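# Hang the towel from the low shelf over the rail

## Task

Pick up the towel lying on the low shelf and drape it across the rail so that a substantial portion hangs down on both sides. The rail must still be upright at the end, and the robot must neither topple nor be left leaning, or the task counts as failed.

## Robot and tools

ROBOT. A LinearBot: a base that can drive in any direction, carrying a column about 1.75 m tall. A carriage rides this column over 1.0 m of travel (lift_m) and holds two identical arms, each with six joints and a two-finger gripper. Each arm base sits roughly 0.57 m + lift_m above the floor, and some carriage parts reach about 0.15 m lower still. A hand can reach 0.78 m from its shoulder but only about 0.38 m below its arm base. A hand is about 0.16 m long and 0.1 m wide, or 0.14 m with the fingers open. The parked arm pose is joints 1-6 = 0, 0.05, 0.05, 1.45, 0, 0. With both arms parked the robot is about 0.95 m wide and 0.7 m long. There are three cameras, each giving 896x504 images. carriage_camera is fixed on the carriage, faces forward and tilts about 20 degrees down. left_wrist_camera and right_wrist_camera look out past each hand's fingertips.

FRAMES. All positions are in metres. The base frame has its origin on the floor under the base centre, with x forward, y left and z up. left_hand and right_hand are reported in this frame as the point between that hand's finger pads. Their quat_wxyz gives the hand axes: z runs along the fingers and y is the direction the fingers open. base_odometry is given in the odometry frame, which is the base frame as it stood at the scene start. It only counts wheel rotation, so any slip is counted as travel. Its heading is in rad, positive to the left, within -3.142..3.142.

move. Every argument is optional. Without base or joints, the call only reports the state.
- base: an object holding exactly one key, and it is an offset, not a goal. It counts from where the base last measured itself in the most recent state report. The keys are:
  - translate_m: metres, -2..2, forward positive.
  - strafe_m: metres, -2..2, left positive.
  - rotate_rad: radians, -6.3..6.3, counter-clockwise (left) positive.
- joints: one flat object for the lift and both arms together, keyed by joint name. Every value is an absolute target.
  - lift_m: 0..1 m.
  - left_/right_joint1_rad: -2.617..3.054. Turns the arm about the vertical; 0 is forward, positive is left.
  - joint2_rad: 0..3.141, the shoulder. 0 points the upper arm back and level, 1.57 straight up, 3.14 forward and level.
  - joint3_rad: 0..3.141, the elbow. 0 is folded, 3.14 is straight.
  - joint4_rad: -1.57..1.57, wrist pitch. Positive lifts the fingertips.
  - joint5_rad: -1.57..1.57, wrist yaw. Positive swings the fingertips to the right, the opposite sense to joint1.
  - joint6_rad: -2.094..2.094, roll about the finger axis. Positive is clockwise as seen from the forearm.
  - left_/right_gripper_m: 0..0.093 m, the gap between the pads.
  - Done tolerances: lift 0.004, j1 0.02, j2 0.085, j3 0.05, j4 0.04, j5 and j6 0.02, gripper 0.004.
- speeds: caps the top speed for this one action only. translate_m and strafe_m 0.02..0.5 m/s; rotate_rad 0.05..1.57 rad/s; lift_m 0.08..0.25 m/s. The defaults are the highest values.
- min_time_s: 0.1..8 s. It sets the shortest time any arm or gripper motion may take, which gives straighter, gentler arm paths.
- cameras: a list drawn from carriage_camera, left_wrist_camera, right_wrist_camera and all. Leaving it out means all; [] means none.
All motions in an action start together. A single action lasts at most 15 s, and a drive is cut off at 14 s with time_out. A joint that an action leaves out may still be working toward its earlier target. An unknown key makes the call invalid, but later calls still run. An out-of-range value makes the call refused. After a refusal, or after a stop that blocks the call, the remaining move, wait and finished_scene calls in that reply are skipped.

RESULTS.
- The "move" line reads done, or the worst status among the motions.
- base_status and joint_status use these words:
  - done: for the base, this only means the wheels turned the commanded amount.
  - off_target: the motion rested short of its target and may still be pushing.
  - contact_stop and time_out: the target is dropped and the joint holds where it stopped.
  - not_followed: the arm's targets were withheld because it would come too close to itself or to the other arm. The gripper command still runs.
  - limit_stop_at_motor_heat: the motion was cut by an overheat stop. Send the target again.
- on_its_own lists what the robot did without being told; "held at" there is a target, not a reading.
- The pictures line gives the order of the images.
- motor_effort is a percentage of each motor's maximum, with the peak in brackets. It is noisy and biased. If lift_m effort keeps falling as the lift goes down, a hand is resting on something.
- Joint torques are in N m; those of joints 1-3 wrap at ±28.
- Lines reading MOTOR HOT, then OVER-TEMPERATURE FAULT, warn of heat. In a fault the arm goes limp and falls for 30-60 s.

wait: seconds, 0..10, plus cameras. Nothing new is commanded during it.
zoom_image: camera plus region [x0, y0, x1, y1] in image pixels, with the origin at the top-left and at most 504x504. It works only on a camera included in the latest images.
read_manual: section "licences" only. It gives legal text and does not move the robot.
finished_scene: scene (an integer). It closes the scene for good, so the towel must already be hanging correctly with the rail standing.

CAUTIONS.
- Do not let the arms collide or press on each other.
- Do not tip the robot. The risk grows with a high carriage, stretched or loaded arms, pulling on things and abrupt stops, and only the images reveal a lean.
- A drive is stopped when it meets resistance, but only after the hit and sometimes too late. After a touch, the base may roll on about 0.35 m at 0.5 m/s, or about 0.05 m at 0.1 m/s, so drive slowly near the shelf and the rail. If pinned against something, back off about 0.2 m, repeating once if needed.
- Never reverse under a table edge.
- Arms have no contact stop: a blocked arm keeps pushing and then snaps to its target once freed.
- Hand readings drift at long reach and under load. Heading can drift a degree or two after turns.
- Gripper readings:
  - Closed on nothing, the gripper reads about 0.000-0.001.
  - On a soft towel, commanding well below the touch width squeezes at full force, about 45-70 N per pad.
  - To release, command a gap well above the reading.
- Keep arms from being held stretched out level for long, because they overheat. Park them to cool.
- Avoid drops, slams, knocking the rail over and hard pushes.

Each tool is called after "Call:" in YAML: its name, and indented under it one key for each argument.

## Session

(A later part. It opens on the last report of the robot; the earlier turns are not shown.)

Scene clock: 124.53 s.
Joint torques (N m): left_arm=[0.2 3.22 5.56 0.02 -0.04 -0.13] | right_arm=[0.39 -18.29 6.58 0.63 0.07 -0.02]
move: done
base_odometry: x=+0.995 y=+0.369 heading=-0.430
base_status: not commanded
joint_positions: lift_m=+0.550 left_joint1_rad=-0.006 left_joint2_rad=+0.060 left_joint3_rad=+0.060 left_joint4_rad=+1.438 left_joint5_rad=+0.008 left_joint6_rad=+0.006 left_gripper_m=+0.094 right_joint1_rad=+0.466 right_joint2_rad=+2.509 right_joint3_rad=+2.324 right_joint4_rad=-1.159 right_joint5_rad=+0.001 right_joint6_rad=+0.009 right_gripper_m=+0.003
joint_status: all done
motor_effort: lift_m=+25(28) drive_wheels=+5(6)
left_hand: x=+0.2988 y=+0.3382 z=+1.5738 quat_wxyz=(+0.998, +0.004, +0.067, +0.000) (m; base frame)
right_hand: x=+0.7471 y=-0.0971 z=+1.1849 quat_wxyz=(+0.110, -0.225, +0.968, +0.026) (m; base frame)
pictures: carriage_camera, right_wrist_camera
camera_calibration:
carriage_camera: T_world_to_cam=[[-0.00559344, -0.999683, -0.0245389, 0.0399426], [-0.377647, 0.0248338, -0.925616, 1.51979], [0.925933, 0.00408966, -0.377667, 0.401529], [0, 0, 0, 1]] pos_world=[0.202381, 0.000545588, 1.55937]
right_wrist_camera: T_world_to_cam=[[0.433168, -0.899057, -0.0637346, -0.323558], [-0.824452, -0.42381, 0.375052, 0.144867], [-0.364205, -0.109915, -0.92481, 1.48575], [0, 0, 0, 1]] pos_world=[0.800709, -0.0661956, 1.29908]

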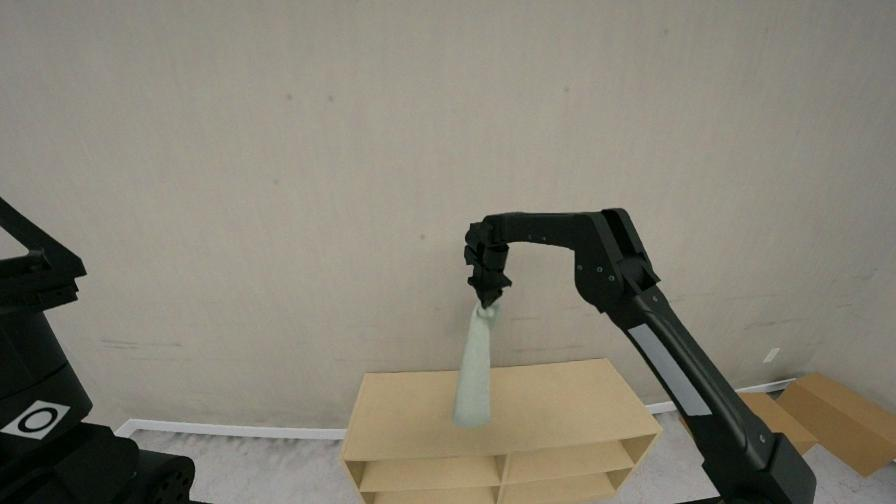

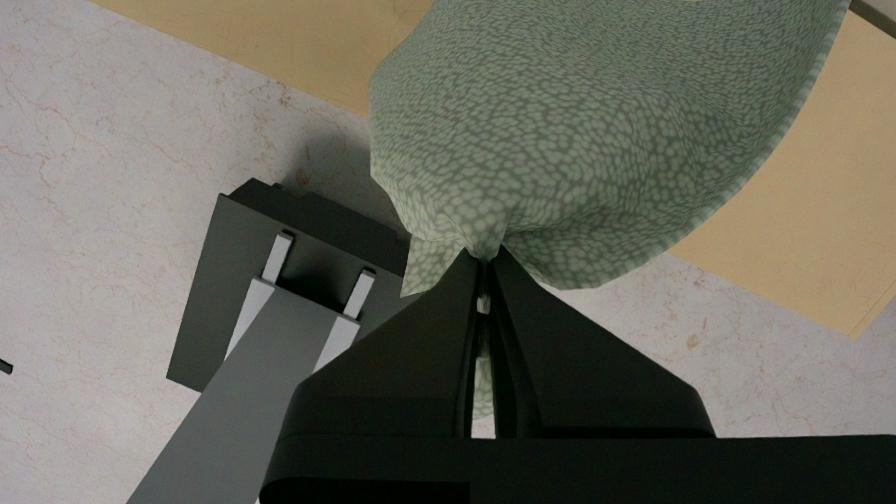

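Call:
move:
  joints: {"lift_m": 0.78}
  cameras: ["carriage_camera"]

Call:
move:
  base: {"translate_m": -0.45}
  speeds: {"translate_m": 0.3}
  cameras: []

Call:
move:
  base: {"rotate_rad": 1.347}
  speeds: {"rotate_rad": 0.6}
  cameras: ["carriage_camera"]

Scene clock: 133.13 s.
Joint torques (N m): left_arm=[0.25 3.12 5.41 0.01 -0.05 -0.13] | right_arm=[0.39 -18.13 6.83 0.69 0.07 -0.05]
move: done
base_odometry: x=+0.995 y=+0.369 heading=-0.430
base_status: not commanded
joint_positions: lift_m=+0.780 left_joint1_rad=-0.006 left_joint2_rad=+0.060 left_joint3_rad=+0.060 left_joint4_rad=+1.438 left_joint5_rad=+0.008 left_joint6_rad=+0.006 left_gripper_m=+0.094 right_joint1_rad=+0.466 right_joint2_rad=+2.507 right_joint3_rad=+2.321 right_joint4_rad=-1.163 right_joint5_rad=+0.001 right_joint6_rad=+0.009 right_gripper_m=+0.003
joint_status: all done
motor_effort: lift_m=+25(30) drive_wheels=+5(6)
left_hand: x=+0.2988 y=+0.3382 z=+1.8038 quat_wxyz=(+0.998, +0.004, +0.067, +0.000) (m; base frame)
right_hand: x=+0.7458 y=-0.0978 z=+1.4147 quat_wxyz=(+0.108, -0.225, +0.968, +0.026) (m; base frame)
pictures: carriage_camera
camera_calibration:
carriage_camera: T_world_to_cam=[[-0.00559344, -0.999683, -0.0245389, 0.0455858], [-0.377647, 0.0248338, -0.925616, 1.73266], [0.925933, 0.00408966, -0.377667, 0.488382], [0, 0, 0, 1]] pos_world=[0.202381, 0.000545588, 1.78934]

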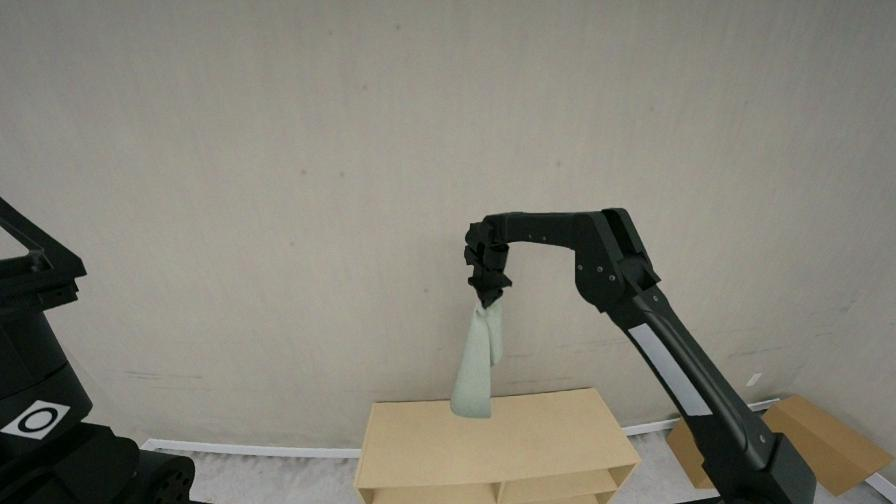

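Scene clock: 136.50 s.
Joint torques (N m): left_arm=[0.25 3.32 5.46 -0.04 -0.04 -0.13] | right_arm=[0.03 -18.07 6.75 0.72 0.06 -0.02]
move: done
base_odometry: x=+0.586 y=+0.556 heading=-0.429
base_status: done
joint_positions: lift_m=+0.780 left_joint1_rad=-0.006 left_joint2_rad=+0.060 left_joint3_rad=+0.060 left_joint4_rad=+1.443 left_joint5_rad=+0.006 left_joint6_rad=+0.006 left_gripper_m=+0.094 right_joint1_rad=+0.471 right_joint2_rad=+2.507 right_joint3_rad=+2.321 right_joint4_rad=-1.169 right_joint5_rad=+0.001 right_joint6_rad=+0.009 right_gripper_m=+0.003
joint_status: not commanded
motor_effort: lift_m=+25(25) drive_wheels=-5(20)
left_hand: x=+0.2976 y=+0.3384 z=+1.8040 quat_wxyz=(+0.998, +0.003, +0.064, +0.000) (m; base frame)
right_hand: x=+0.7433 y=-0.0961 z=+1.4144 quat_wxyz=(+0.105, -0.228, +0.968, +0.025) (m; base frame)
pictures: none
No camera images: "cameras" was empty.

Scene clock: 140.00 s.
Joint torques (N m): left_arm=[0.23 3.26 5.39 -0.04 -0.05 -0.14] | right_arm=[-0.49 -18.09 6.78 0.73 0.06 -0.04]
move: done
base_odometry: x=+0.587 y=+0.556 heading=+0.917
base_status: done
joint_positions: lift_m=+0.780 left_joint1_rad=-0.006 left_joint2_rad=+0.060 left_joint3_rad=+0.060 left_joint4_rad=+1.444 left_joint5_rad=+0.006 left_joint6_rad=+0.006 left_gripper_m=+0.094 right_joint1_rad=+0.474 right_joint2_rad=+2.507 right_joint3_rad=+2.321 right_joint4_rad=-1.170 right_joint5_rad=+0.001 right_joint6_rad=+0.009 right_gripper_m=+0.003
joint_status: not commanded
motor_effort: lift_m=+25(25) drive_wheels=+9(14)
left_hand: x=+0.2974 y=+0.3385 z=+1.8040 quat_wxyz=(+0.998, +0.003, +0.064, +0.000) (m; base frame)
right_hand: x=+0.7423 y=-0.0950 z=+1.4143 quat_wxyz=(+0.104, -0.229, +0.968, +0.025) (m; base frame)
pictures: carriage_camera
camera_calibration:
carriage_camera: T_world_to_cam=[[-0.00559344, -0.999683, -0.0245389, 0.0455858], [-0.377647, 0.0248338, -0.925616, 1.73266], [0.925933, 0.00408966, -0.377667, 0.488382], [0, 0, 0, 1]] pos_world=[0.202381, 0.000545588, 1.78934]

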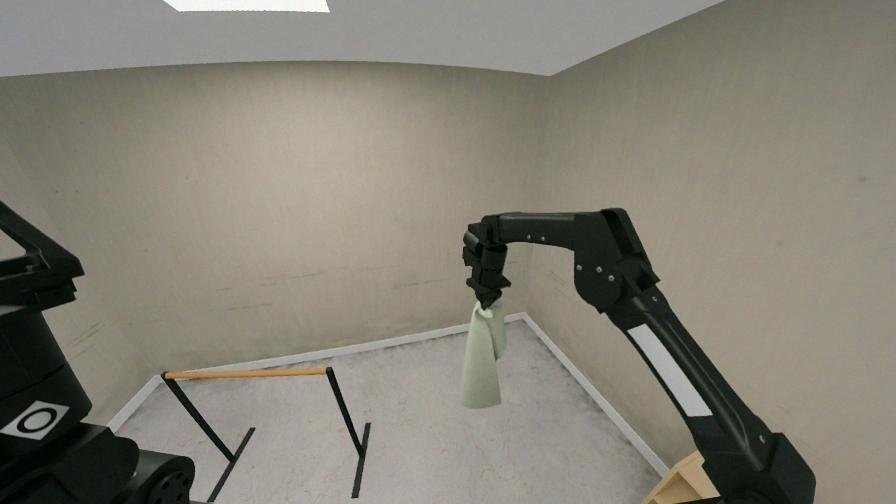

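Call:
move:
  base: {"strafe_m": 1.13}
  speeds: {"strafe_m": 0.35}
  cameras: ["carriage_camera"]

Scene clock: 151.03 s.
Joint torques (N m): left_arm=[0.05 3.29 5.39 -0.04 -0.03 -0.13] | right_arm=[-0.23 -18.13 6.79 0.74 0.04 -0.02]
move: done
base_odometry: x=-0.312 y=+1.242 heading=+0.918
base_status: done
joint_positions: lift_m=+0.780 left_joint1_rad=-0.005 left_joint2_rad=+0.060 left_joint3_rad=+0.060 left_joint4_rad=+1.444 left_joint5_rad=+0.005 left_joint6_rad=+0.006 left_gripper_m=+0.094 right_joint1_rad=+0.473 right_joint2_rad=+2.507 right_joint3_rad=+2.321 right_joint4_rad=-1.170 right_joint5_rad=+0.000 right_joint6_rad=+0.009 right_gripper_m=+0.003
joint_status: not commanded
motor_effort: lift_m=+25(25) drive_wheels=-7(18)
left_hand: x=+0.2974 y=+0.3387 z=+1.8040 quat_wxyz=(+0.998, +0.003, +0.064, +0.000) (m; base frame)
right_hand: x=+0.7423 y=-0.0951 z=+1.4143 quat_wxyz=(+0.104, -0.229, +0.968, +0.025) (m; base frame)
pictures: carriage_camera
camera_calibration:
carriage_camera: T_world_to_cam=[[-0.00559344, -0.999683, -0.0245389, 0.0455858], [-0.377647, 0.0248338, -0.925616, 1.73266], [0.925933, 0.00408966, -0.377667, 0.488382], [0, 0, 0, 1]] pos_world=[0.202381, 0.000545588, 1.78934]

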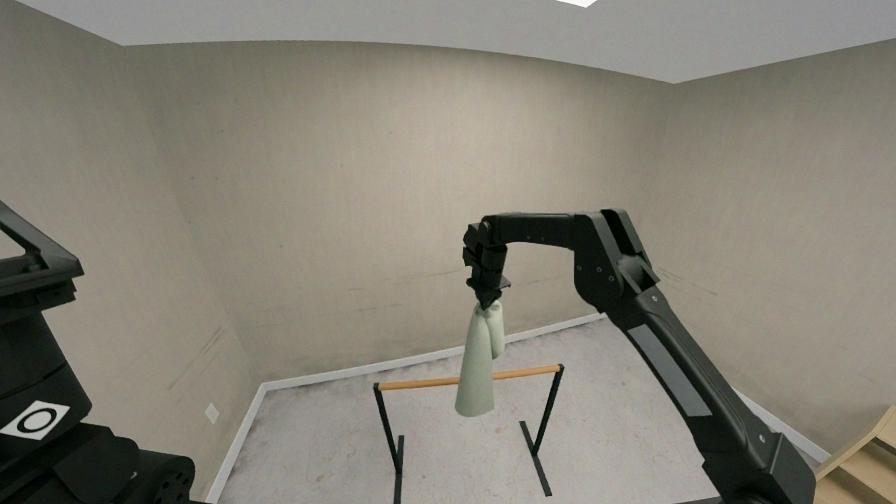

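Call:
move:
  base: {"rotate_rad": 0.083}
  speeds: {"rotate_rad": 0.3}
  cameras: []

Call:
move:
  base: {"strafe_m": -0.13}
  joints: {"lift_m": 0.82}
  speeds: {"strafe_m": 0.2}
  cameras: ["carriage_camera"]

Call:
move:
  base: {"translate_m": 0.28}
  speeds: {"translate_m": 0.15}
  cameras: ["carriage_camera", "right_wrist_camera"]

Scene clock: 161.33 s.
Joint torques (N m): left_arm=[0.13 3.21 5.44 -0.05 -0.02 -0.14] | right_arm=[-0.81 -18.11 6.79 0.74 0.06 -0.03]
move: done
base_odometry: x=-0.312 y=+1.242 heading=+1.001
base_status: done
joint_positions: lift_m=+0.780 left_joint1_rad=-0.005 left_joint2_rad=+0.060 left_joint3_rad=+0.060 left_joint4_rad=+1.444 left_joint5_rad=+0.005 left_joint6_rad=+0.006 left_gripper_m=+0.094 right_joint1_rad=+0.478 right_joint2_rad=+2.507 right_joint3_rad=+2.321 right_joint4_rad=-1.171 right_joint5_rad=+0.000 right_joint6_rad=+0.008 right_gripper_m=+0.003
joint_status: not commanded
motor_effort: lift_m=+25(25) drive_wheels=-2(10)
left_hand: x=+0.2973 y=+0.3387 z=+1.8040 quat_wxyz=(+0.998, +0.003, +0.064, +0.000) (m; base frame)
right_hand: x=+0.7410 y=-0.0929 z=+1.4142 quat_wxyz=(+0.103, -0.231, +0.967, +0.026) (m; base frame)
pictures: none
No camera images: "cameras" was empty.

Scene clock: 163.43 s.
Joint torques (N m): left_arm=[-0.03 3.21 5.29 -0.05 0 -0.15] | right_arm=[0.21 -17.24 6.95 0.76 0.07 -0.02]
move: done
base_odometry: x=-0.202 y=+1.172 heading=+1.002
base_status: done
joint_positions: lift_m=+0.820 left_joint1_rad=-0.003 left_joint2_rad=+0.060 left_joint3_rad=+0.060 left_joint4_rad=+1.444 left_joint5_rad=+0.003 left_joint6_rad=+0.005 left_gripper_m=+0.094 right_joint1_rad=+0.471 right_joint2_rad=+2.500 right_joint3_rad=+2.319 right_joint4_rad=-1.170 right_joint5_rad=-0.001 right_joint6_rad=+0.008 right_gripper_m=+0.003
joint_status: all done
motor_effort: lift_m=+24(30) drive_wheels=+7(14)
left_hand: x=+0.2973 y=+0.3390 z=+1.8441 quat_wxyz=(+0.998, +0.002, +0.064, +0.001) (m; base frame)
right_hand: x=+0.7430 y=-0.0960 z=+1.4574 quat_wxyz=(+0.106, -0.228, +0.968, +0.026) (m; base frame)
pictures: carriage_camera
camera_calibration:
carriage_camera: T_world_to_cam=[[-0.00559344, -0.999683, -0.0245389, 0.0465699], [-0.377647, 0.0248338, -0.925616, 1.76978], [0.925933, 0.00408966, -0.377667, 0.503528], [0, 0, 0, 1]] pos_world=[0.202381, 0.000545588, 1.82945]

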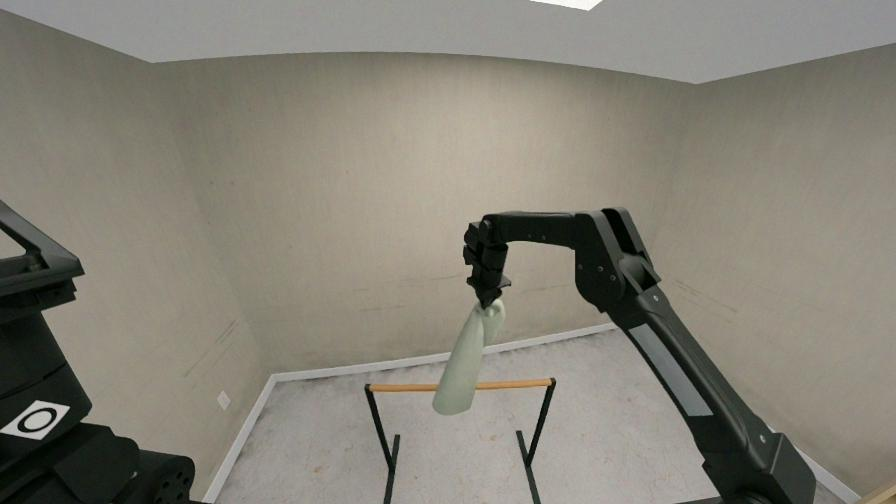

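Scene clock: 166.20 s.
Joint torques (N m): left_arm=[-0.08 3.28 5.48 -0.09 -0.01 -0.14] | right_arm=[-0.43 -17.39 6.89 0.74 0.08 -0.01]
move: done
base_odometry: x=-0.051 y=+1.408 heading=+1.001
base_status: done
joint_positions: lift_m=+0.820 left_joint1_rad=-0.003 left_joint2_rad=+0.060 left_joint3_rad=+0.060 left_joint4_rad=+1.447 left_joint5_rad=+0.003 left_joint6_rad=+0.005 left_gripper_m=+0.094 right_joint1_rad=+0.472 right_joint2_rad=+2.500 right_joint3_rad=+2.319 right_joint4_rad=-1.170 right_joint5_rad=-0.001 right_joint6_rad=+0.008 right_gripper_m=+0.003
joint_status: not commanded
motor_effort: lift_m=+24(24) drive_wheels=-5(12)
left_hand: x=+0.2966 y=+0.3390 z=+1.8442 quat_wxyz=(+0.998, +0.002, +0.062, +0.001) (m; base frame)
right_hand: x=+0.7427 y=-0.0957 z=+1.4573 quat_wxyz=(+0.106, -0.228, +0.967, +0.026) (m; base frame)
pictures: carriage_camera, right_wrist_camera
camera_calibration:
carriage_camera: T_world_to_cam=[[-0.00559344, -0.999683, -0.0245389, 0.0465699], [-0.377647, 0.0248338, -0.925616, 1.76978], [0.925933, 0.00408966, -0.377667, 0.503528], [0, 0, 0, 1]] pos_world=[0.202381, 0.000545588, 1.82945]
right_wrist_camera: T_world_to_cam=[[0.438399, -0.896453, -0.0646352, -0.30531], [-0.818995, -0.42807, 0.382105, 0.0249276], [-0.370207, -0.114579, -0.921856, 1.73601], [0, 0, 0, 1]] pos_world=[0.796948, -0.0641153, 1.57109]

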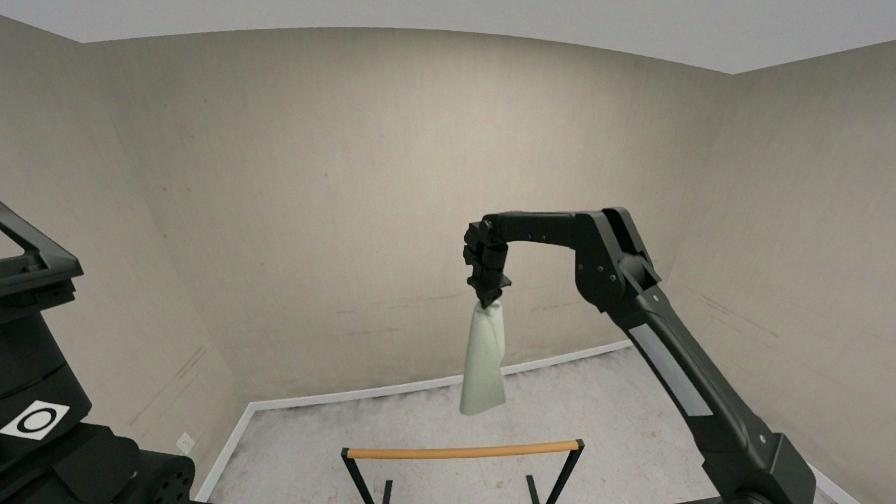

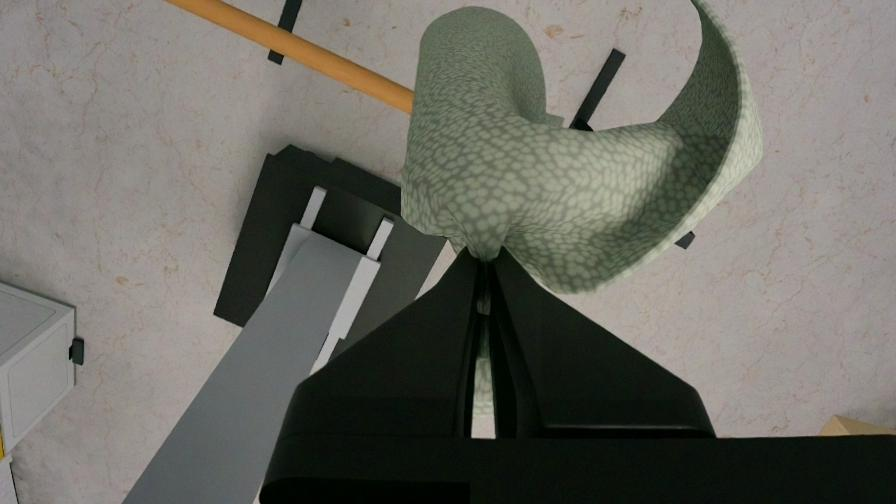

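Call:
move:
  base: {"translate_m": 0.08}
  speeds: {"translate_m": 0.15}
  cameras: []

Call:
move:
  joints: {"lift_m": 0.45}
  speeds: {"lift_m": 0.15}
  cameras: ["carriage_camera", "right_wrist_camera"]

Call:
zoom_image:
  camera: "carriage_camera"
  region: [300, 220, 660, 500]

Scene clock: 172.37 s.
Joint torques (N m): left_arm=[0.02 3.28 5.49 -0.09 -0.01 -0.13] | right_arm=[0.1 -17.55 7.12 0.76 0.08 -0.03]
move: done
base_odometry: x=-0.008 y=+1.475 heading=+1.000
base_status: done
joint_positions: lift_m=+0.820 left_joint1_rad=-0.003 left_joint2_rad=+0.060 left_joint3_rad=+0.060 left_joint4_rad=+1.448 left_joint5_rad=+0.003 left_joint6_rad=+0.005 left_gripper_m=+0.094 right_joint1_rad=+0.469 right_joint2_rad=+2.500 right_joint3_rad=+2.319 right_joint4_rad=-1.171 right_joint5_rad=-0.001 right_joint6_rad=+0.008 right_gripper_m=+0.003
joint_status: not commanded
motor_effort: lift_m=+24(24) drive_wheels=-5(13)
left_hand: x=+0.2964 y=+0.3390 z=+1.8442 quat_wxyz=(+0.998, +0.002, +0.062, +0.001) (m; base frame)
right_hand: x=+0.7432 y=-0.0968 z=+1.4573 quat_wxyz=(+0.106, -0.227, +0.968, +0.026) (m; base frame)
pictures: none
No camera images: "cameras" was empty.

Scene clock: 175.27 s.
Joint torques (N m): left_arm=[0.02 3.26 5.37 -0.1 -0.01 -0.14] | right_arm=[-0.06 -17.33 6.76 0.74 0.07 -0.02]
move: done
base_odometry: x=-0.008 y=+1.475 heading=+1.000
base_status: not commanded
joint_positions: lift_m=+0.450 left_joint1_rad=-0.003 left_joint2_rad=+0.060 left_joint3_rad=+0.059 left_joint4_rad=+1.448 left_joint5_rad=+0.003 left_joint6_rad=+0.005 left_gripper_m=+0.094 right_joint1_rad=+0.469 right_joint2_rad=+2.498 right_joint3_rad=+2.319 right_joint4_rad=-1.171 right_joint5_rad=-0.001 right_joint6_rad=+0.008 right_gripper_m=+0.003
joint_status: all done
motor_effort: lift_m=+20(20) drive_wheels=-5(6)
left_hand: x=+0.2965 y=+0.3390 z=+1.4746 quat_wxyz=(+0.998, +0.002, +0.062, +0.001) (m; base frame)
right_hand: x=+0.7433 y=-0.0968 z=+1.0886 quat_wxyz=(+0.107, -0.227, +0.968, +0.026) (m; base frame)
pictures: carriage_camera, right_wrist_camera
camera_calibration:
carriage_camera: T_world_to_cam=[[-0.00559344, -0.999683, -0.0245389, 0.0375028], [-0.377647, 0.0248338, -0.925616, 1.42776], [0.925933, 0.00408966, -0.377667, 0.363979], [0, 0, 0, 1]] pos_world=[0.202381, 0.000545588, 1.45994]
right_wrist_camera: T_world_to_cam=[[0.436412, -0.897421, -0.0646544, -0.328965], [-0.820362, -0.426391, 0.381047, 0.16815], [-0.369528, -0.113254, -0.922292, 1.39628], [0, 0, 0, 1]] pos_world=[0.79747, -0.0653888, 1.20243]

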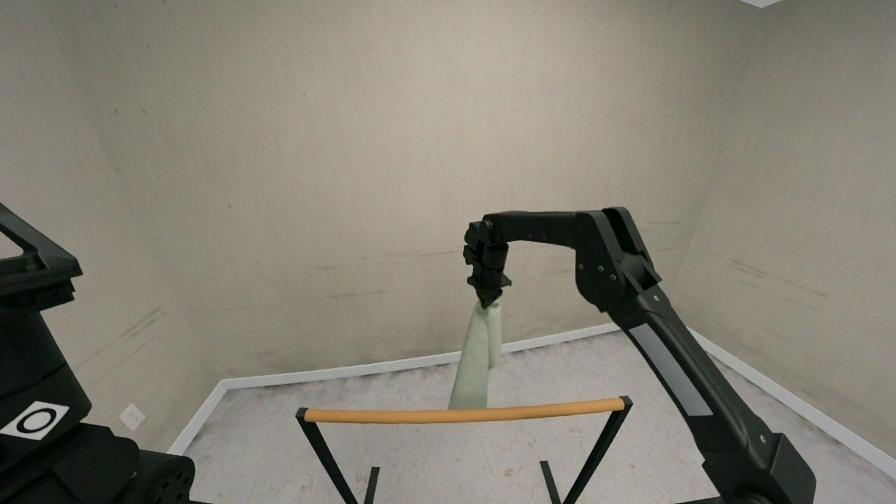

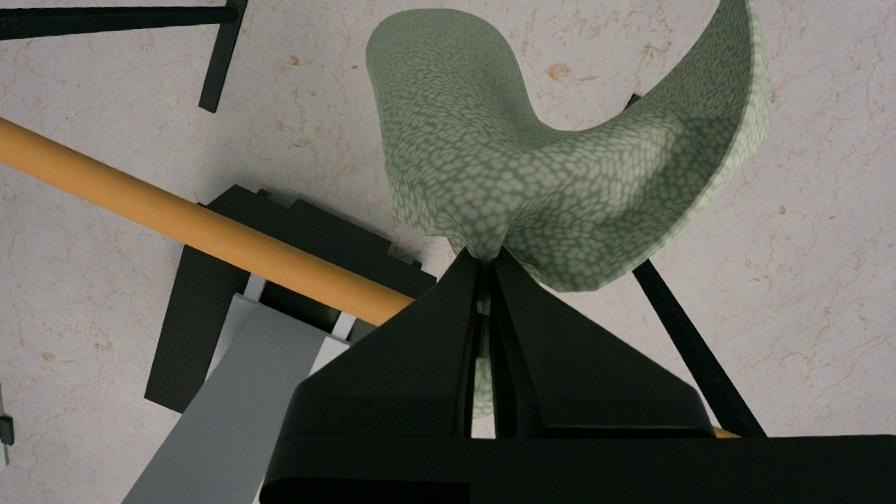

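Scaled by 1.400 from the camera's 896x504 image, which has a finer 1280x720 frame.

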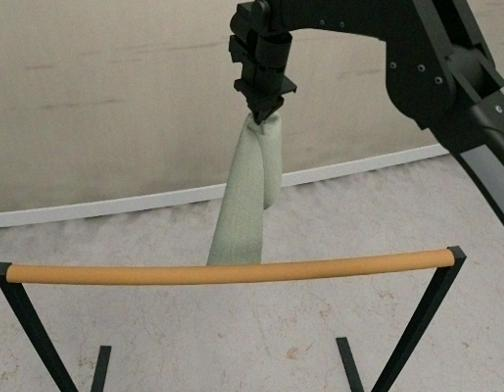

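Call:
move:
  base: {"translate_m": -0.25}
  joints: {"lift_m": 0.4}
  speeds: {"translate_m": 0.1, "lift_m": 0.08}
  cameras: ["carriage_camera", "right_wrist_camera"]

Call:
zoom_image:
  camera: "carriage_camera"
  region: [300, 220, 660, 500]

Scene clock: 182.10 s.
Joint torques (N m): left_arm=[-0.05 3.22 5.41 -0.11 -0.01 -0.12] | right_arm=[0.09 -17.25 7.21 0.74 0.08 -0.02]
move: done
base_odometry: x=-0.142 y=+1.264 heading=+1.000
base_status: done
joint_positions: lift_m=+0.400 left_joint1_rad=-0.003 left_joint2_rad=+0.060 left_joint3_rad=+0.059 left_joint4_rad=+1.447 left_joint5_rad=+0.003 left_joint6_rad=+0.005 left_gripper_m=+0.094 right_joint1_rad=+0.469 right_joint2_rad=+2.498 right_joint3_rad=+2.319 right_joint4_rad=-1.169 right_joint5_rad=+0.000 right_joint6_rad=+0.008 right_gripper_m=+0.003
joint_status: all done
motor_effort: lift_m=+20(21) drive_wheels=-1(12)
left_hand: x=+0.2967 y=+0.3390 z=+1.4245 quat_wxyz=(+0.998, +0.002, +0.062, +0.001) (m; base frame)
right_hand: x=+0.7437 y=-0.0966 z=+1.0391 quat_wxyz=(+0.108, -0.227, +0.968, +0.026) (m; base frame)
pictures: carriage_camera, right_wrist_camera
camera_calibration:
carriage_camera: T_world_to_cam=[[-0.00559344, -0.999683, -0.0245389, 0.0362761], [-0.377647, 0.0248338, -0.925616, 1.38149], [0.925933, 0.00408966, -0.377667, 0.3451], [0, 0, 0, 1]] pos_world=[0.202381, 0.000545588, 1.40996]
right_wrist_camera: T_world_to_cam=[[0.436502, -0.897401, -0.0643277, -0.332625], [-0.821366, -0.426655, 0.37858, 0.190761], [-0.367184, -0.112414, -0.92333, 1.35025], [0, 0, 0, 1]] pos_world=[0.797665, -0.0653218, 1.15311]

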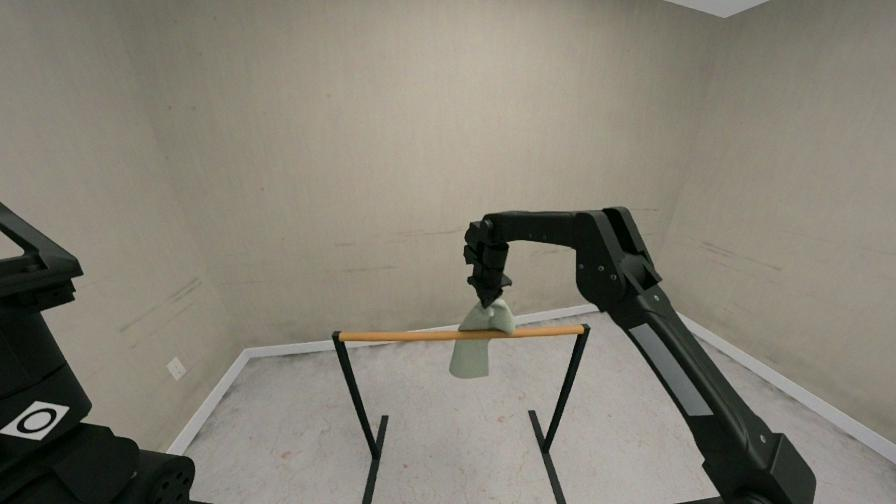

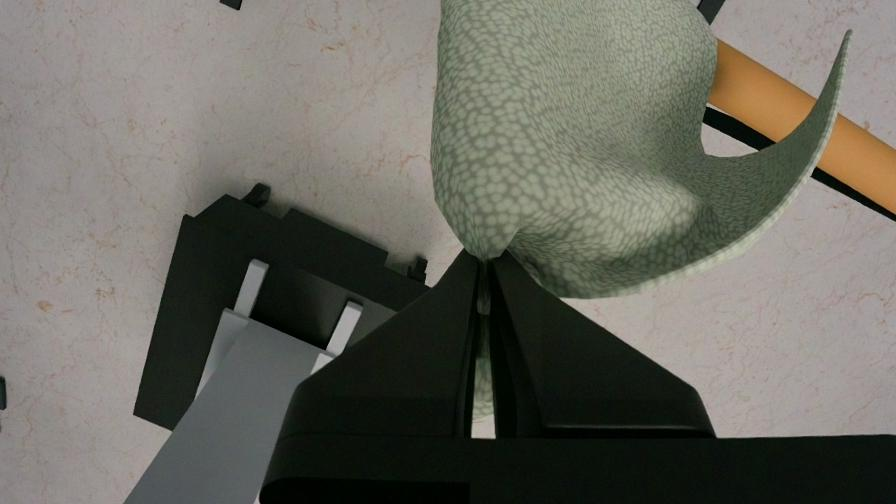

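Scaled by 1.400 from the camera's 896x504 image, which has a finer 1280x720 frame.

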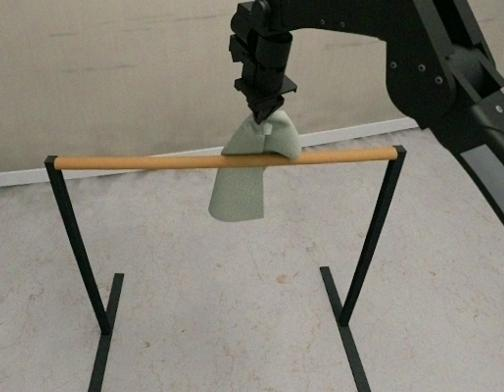

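Call:
move:
  base: {"translate_m": -0.09}
  joints: {"lift_m": 0.25}
  speeds: {"translate_m": 0.08, "lift_m": 0.1}
  cameras: ["carriage_camera"]

Call:
move:
  joints: {"lift_m": 0.09}
  speeds: {"lift_m": 0.1}
  cameras: ["carriage_camera", "right_wrist_camera"]

Call:
zoom_image:
  camera: "carriage_camera"
  region: [300, 150, 660, 430]

Scene clock: 187.67 s.
Joint torques (N m): left_arm=[0.01 3.21 5.45 -0.11 0.03 -0.13] | right_arm=[0.03 -17.13 6.99 0.71 0.06 -0.03]
move: done
base_odometry: x=-0.191 y=+1.189 heading=+1.000
base_status: done
joint_positions: lift_m=+0.250 left_joint1_rad=-0.003 left_joint2_rad=+0.060 left_joint3_rad=+0.058 left_joint4_rad=+1.447 left_joint5_rad=+0.003 left_joint6_rad=+0.005 left_gripper_m=+0.094 right_joint1_rad=+0.470 right_joint2_rad=+2.496 right_joint3_rad=+2.319 right_joint4_rad=-1.165 right_joint5_rad=+0.000 right_joint6_rad=+0.008 right_gripper_m=+0.003
joint_status: all done
motor_effort: lift_m=+21(21) drive_wheels=-2(10)
left_hand: x=+0.2968 y=+0.3390 z=+1.2743 quat_wxyz=(+0.998, +0.002, +0.062, +0.001) (m; base frame)
right_hand: x=+0.7445 y=-0.0960 z=+0.8900 quat_wxyz=(+0.111, -0.227, +0.967, +0.027) (m; base frame)
pictures: carriage_camera
camera_calibration:
carriage_camera: T_world_to_cam=[[-0.00559344, -0.999683, -0.0245389, 0.0325928], [-0.377647, 0.0248338, -0.925616, 1.24256], [0.925933, 0.00408966, -0.377667, 0.288411], [0, 0, 0, 1]] pos_world=[0.202381, 0.000545588, 1.25985]

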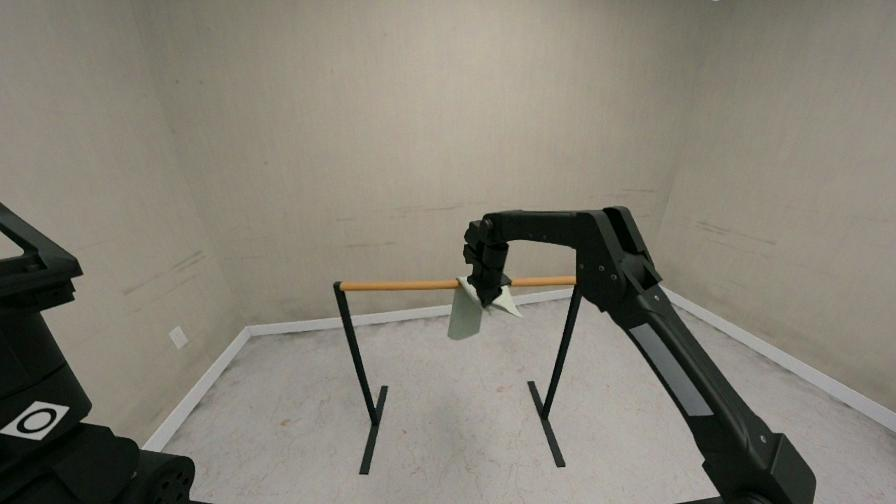

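Scene clock: 189.67 s.
Joint torques (N m): left_arm=[-0.02 3.36 5.52 -0.1 0.01 -0.13] | right_arm=[0.03 -16.85 6.69 0.6 0.06 0]
move: done
base_odometry: x=-0.191 y=+1.189 heading=+1.000
base_status: not commanded
joint_positions: lift_m=+0.090 left_joint1_rad=-0.003 left_joint2_rad=+0.060 left_joint3_rad=+0.058 left_joint4_rad=+1.447 left_joint5_rad=+0.003 left_joint6_rad=+0.005 left_gripper_m=+0.094 right_joint1_rad=+0.470 right_joint2_rad=+2.496 right_joint3_rad=+2.319 right_joint4_rad=-1.151 right_joint5_rad=+0.000 right_joint6_rad=+0.007 right_gripper_m=+0.003
joint_status: all done
motor_effort: lift_m=+20(21) drive_wheels=+2(3)
left_hand: x=+0.2967 y=+0.3390 z=+1.1143 quat_wxyz=(+0.998, +0.002, +0.062, +0.001) (m; base frame)
right_hand: x=+0.7476 y=-0.0944 z=+0.7309 quat_wxyz=(+0.118, -0.228, +0.966, +0.029) (m; base frame)
pictures: carriage_camera, right_wrist_camera
camera_calibration:
carriage_camera: T_world_to_cam=[[-0.00559344, -0.999683, -0.0245389, 0.0286674], [-0.377647, 0.0248338, -0.925616, 1.09449], [0.925933, 0.00408966, -0.377667, 0.227998], [0, 0, 0, 1]] pos_world=[0.202381, 0.000545588, 1.09989]
right_wrist_camera: T_world_to_cam=[[0.439657, -0.895869, -0.0641873, -0.35449], [-0.827014, -0.43167, 0.360152, 0.32882], [-0.350357, -0.10526, -0.930683, 1.06079], [0, 0, 0, 1]] pos_world=[0.799448, -0.0639765, 0.846082]

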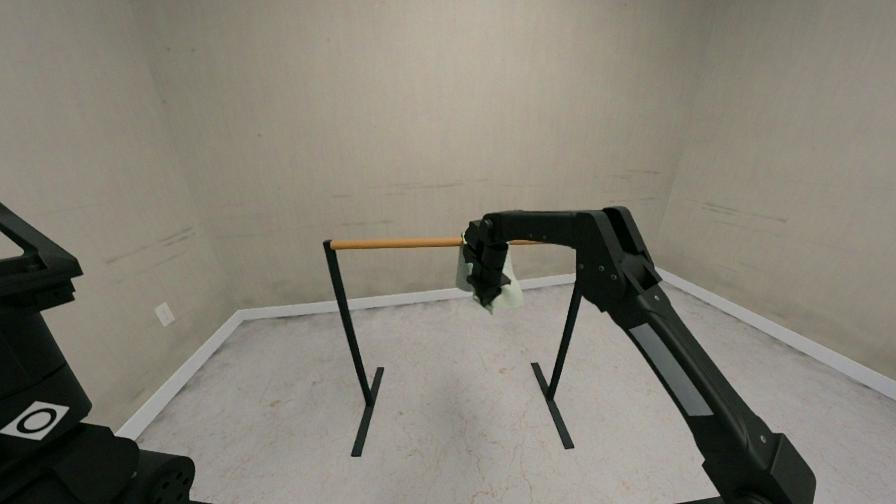

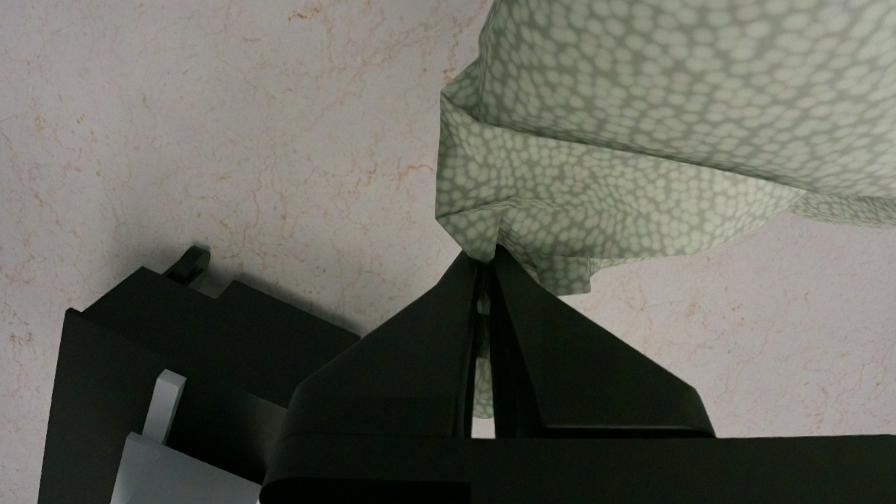

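Scaled by 1.400 from the camera's 896x504 image, which has a finer 1280x720 frame.

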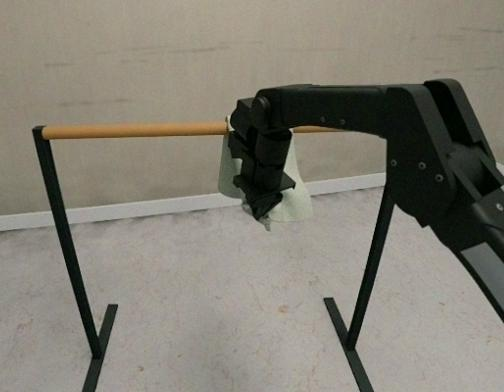

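Call:
move:
  joints: {"right_gripper_m": 0.06}
  min_time_s: 1
  cameras: ["carriage_camera", "right_wrist_camera"]

Call:
zoom_image:
  camera: "carriage_camera"
  region: [300, 150, 660, 430]

Scene clock: 194.97 s.
Joint torques (N m): left_arm=[0.02 3.29 5.5 -0.1 -0.03 -0.14] | right_arm=[-0.01 -17.16 6.97 0.59 0.06 0]
move: done
base_odometry: x=-0.191 y=+1.189 heading=+1.000
base_status: not commanded
joint_positions: lift_m=+0.090 left_joint1_rad=-0.003 left_joint2_rad=+0.060 left_joint3_rad=+0.058 left_joint4_rad=+1.447 left_joint5_rad=+0.003 left_joint6_rad=+0.005 left_gripper_m=+0.094 right_joint1_rad=+0.470 right_joint2_rad=+2.496 right_joint3_rad=+2.319 right_joint4_rad=-1.151 right_joint5_rad=+0.000 right_joint6_rad=+0.007 right_gripper_m=+0.060
joint_status: all done
motor_effort: lift_m=+20(21) drive_wheels=+2(2)
left_hand: x=+0.2967 y=+0.3390 z=+1.1143 quat_wxyz=(+0.998, +0.002, +0.062, +0.001) (m; base frame)
right_hand: x=+0.7475 y=-0.0945 z=+0.7308 quat_wxyz=(+0.117, -0.228, +0.966, +0.029) (m; base frame)
pictures: carriage_camera, right_wrist_camera
camera_calibration:
carriage_camera: T_world_to_cam=[[-0.00559344, -0.999683, -0.0245389, 0.0286674], [-0.377647, 0.0248338, -0.925616, 1.09449], [0.925933, 0.00408966, -0.377667, 0.227998], [0, 0, 0, 1]] pos_world=[0.202381, 0.000545588, 1.09989]
right_wrist_camera: T_world_to_cam=[[0.439614, -0.895891, -0.064177, -0.354472], [-0.826768, -0.431545, 0.360863, 0.327974], [-0.35099, -0.105581, -0.930408, 1.06093], [0, 0, 0, 1]] pos_world=[0.799364, -0.0640191, 0.845991]

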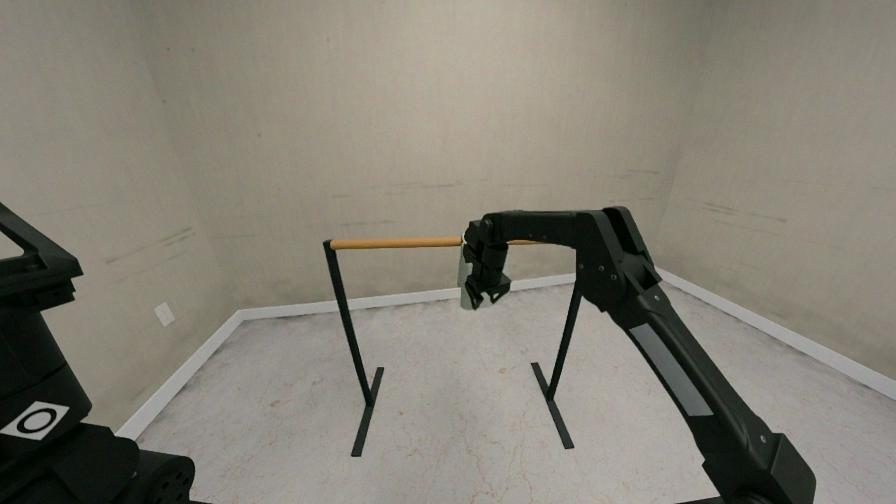

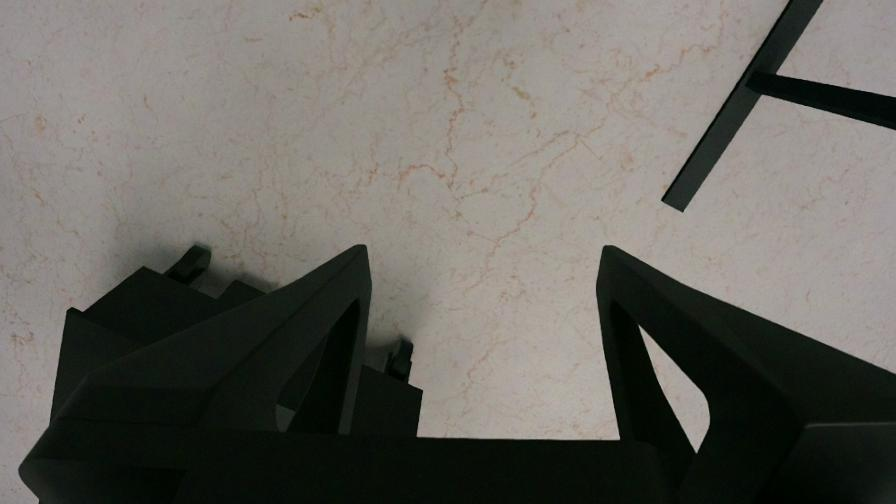

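Scaled by 1.400 from the camera's 896x504 image, which has a finer 1280x720 frame.

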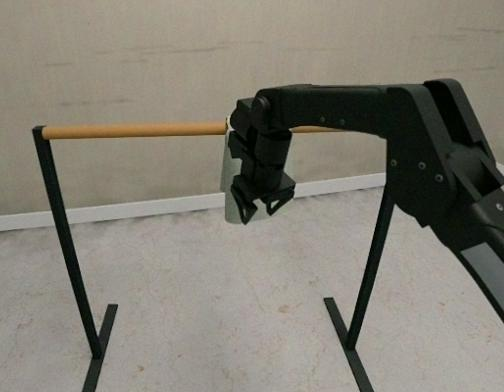

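Call:
move:
  base: {"translate_m": -0.4}
  speeds: {"translate_m": 0.2}
  cameras: []

Call:
move:
  joints: {"right_joint1_rad": 0, "right_joint2_rad": 0.05, "right_joint3_rad": 0.05, "right_joint4_rad": 1.45, "lift_m": 0.3}
  min_time_s: 2
  cameras: ["carriage_camera"]

Call:
zoom_image:
  camera: "carriage_camera"
  region: [340, 220, 580, 400]

Scene clock: 204.67 s.
Joint torques (N m): left_arm=[-0.01 3.34 5.49 -0.08 0 -0.13] | right_arm=[-0.02 -17.16 6.93 0.68 0.06 -0.01]
move: done
base_odometry: x=-0.407 y=+0.852 heading=+1.000
base_status: done
joint_positions: lift_m=+0.090 left_joint1_rad=-0.003 left_joint2_rad=+0.060 left_joint3_rad=+0.058 left_joint4_rad=+1.447 left_joint5_rad=+0.003 left_joint6_rad=+0.005 left_gripper_m=+0.094 right_joint1_rad=+0.470 right_joint2_rad=+2.496 right_joint3_rad=+2.319 right_joint4_rad=-1.155 right_joint5_rad=+0.000 right_joint6_rad=+0.007 right_gripper_m=+0.060
joint_status: not commanded
motor_effort: lift_m=+21(21) drive_wheels=-2(11)
left_hand: x=+0.2967 y=+0.3390 z=+1.1143 quat_wxyz=(+0.998, +0.002, +0.062, +0.001) (m; base frame)
right_hand: x=+0.7467 y=-0.0948 z=+0.7306 quat_wxyz=(+0.116, -0.228, +0.966, +0.028) (m; base frame)
pictures: none
No camera images: "cameras" was empty.

Scene clock: 207.13 s.
Joint torques (N m): left_arm=[-0.08 3.32 5.5 -0.1 -0.02 -0.15] | right_arm=[-0.92 2.91 4.86 0.02 0.05 0]
move: done
base_odometry: x=-0.407 y=+0.852 heading=+1.000
base_status: not commanded
joint_positions: lift_m=+0.300 left_joint1_rad=-0.003 left_joint2_rad=+0.060 left_joint3_rad=+0.058 left_joint4_rad=+1.447 left_joint5_rad=+0.003 left_joint6_rad=+0.005 left_gripper_m=+0.094 right_joint1_rad=+0.007 right_joint2_rad=+0.065 right_joint3_rad=+0.069 right_joint4_rad=+1.433 right_joint5_rad=+0.001 right_joint6_rad=+0.007 right_gripper_m=+0.060
joint_status: all done
motor_effort: lift_m=+24(30) drive_wheels=+3(3)
left_hand: x=+0.2968 y=+0.3390 z=+1.3238 quat_wxyz=(+0.998, +0.002, +0.062, +0.001) (m; base frame)
right_hand: x=+0.2985 y=-0.3397 z=+1.3264 quat_wxyz=(+0.998, +0.001, +0.067, +0.007) (m; base frame)
pictures: carriage_camera
camera_calibration:
carriage_camera: T_world_to_cam=[[-0.00559344, -0.999683, -0.0245389, 0.0338091], [-0.377647, 0.0248338, -0.925616, 1.28844], [0.925933, 0.00408966, -0.377667, 0.307131], [0, 0, 0, 1]] pos_world=[0.202381, 0.000545588, 1.30942]

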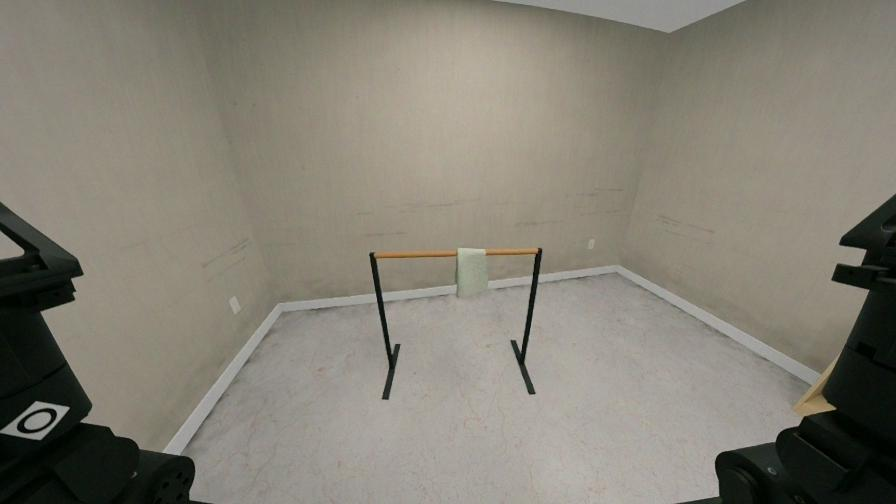

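Scaled by 2.100 from the camera's 896x504 image, which has a finer 1280x720 frame.

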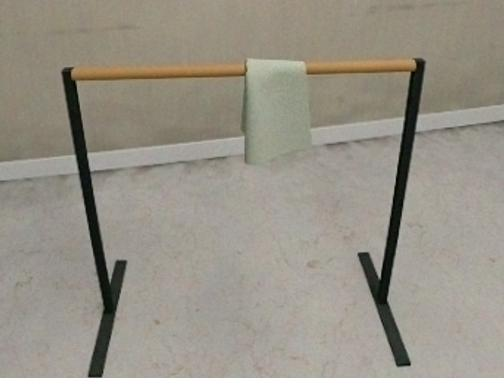

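Call:
finished_scene:
  scene: 1

The scene is finished.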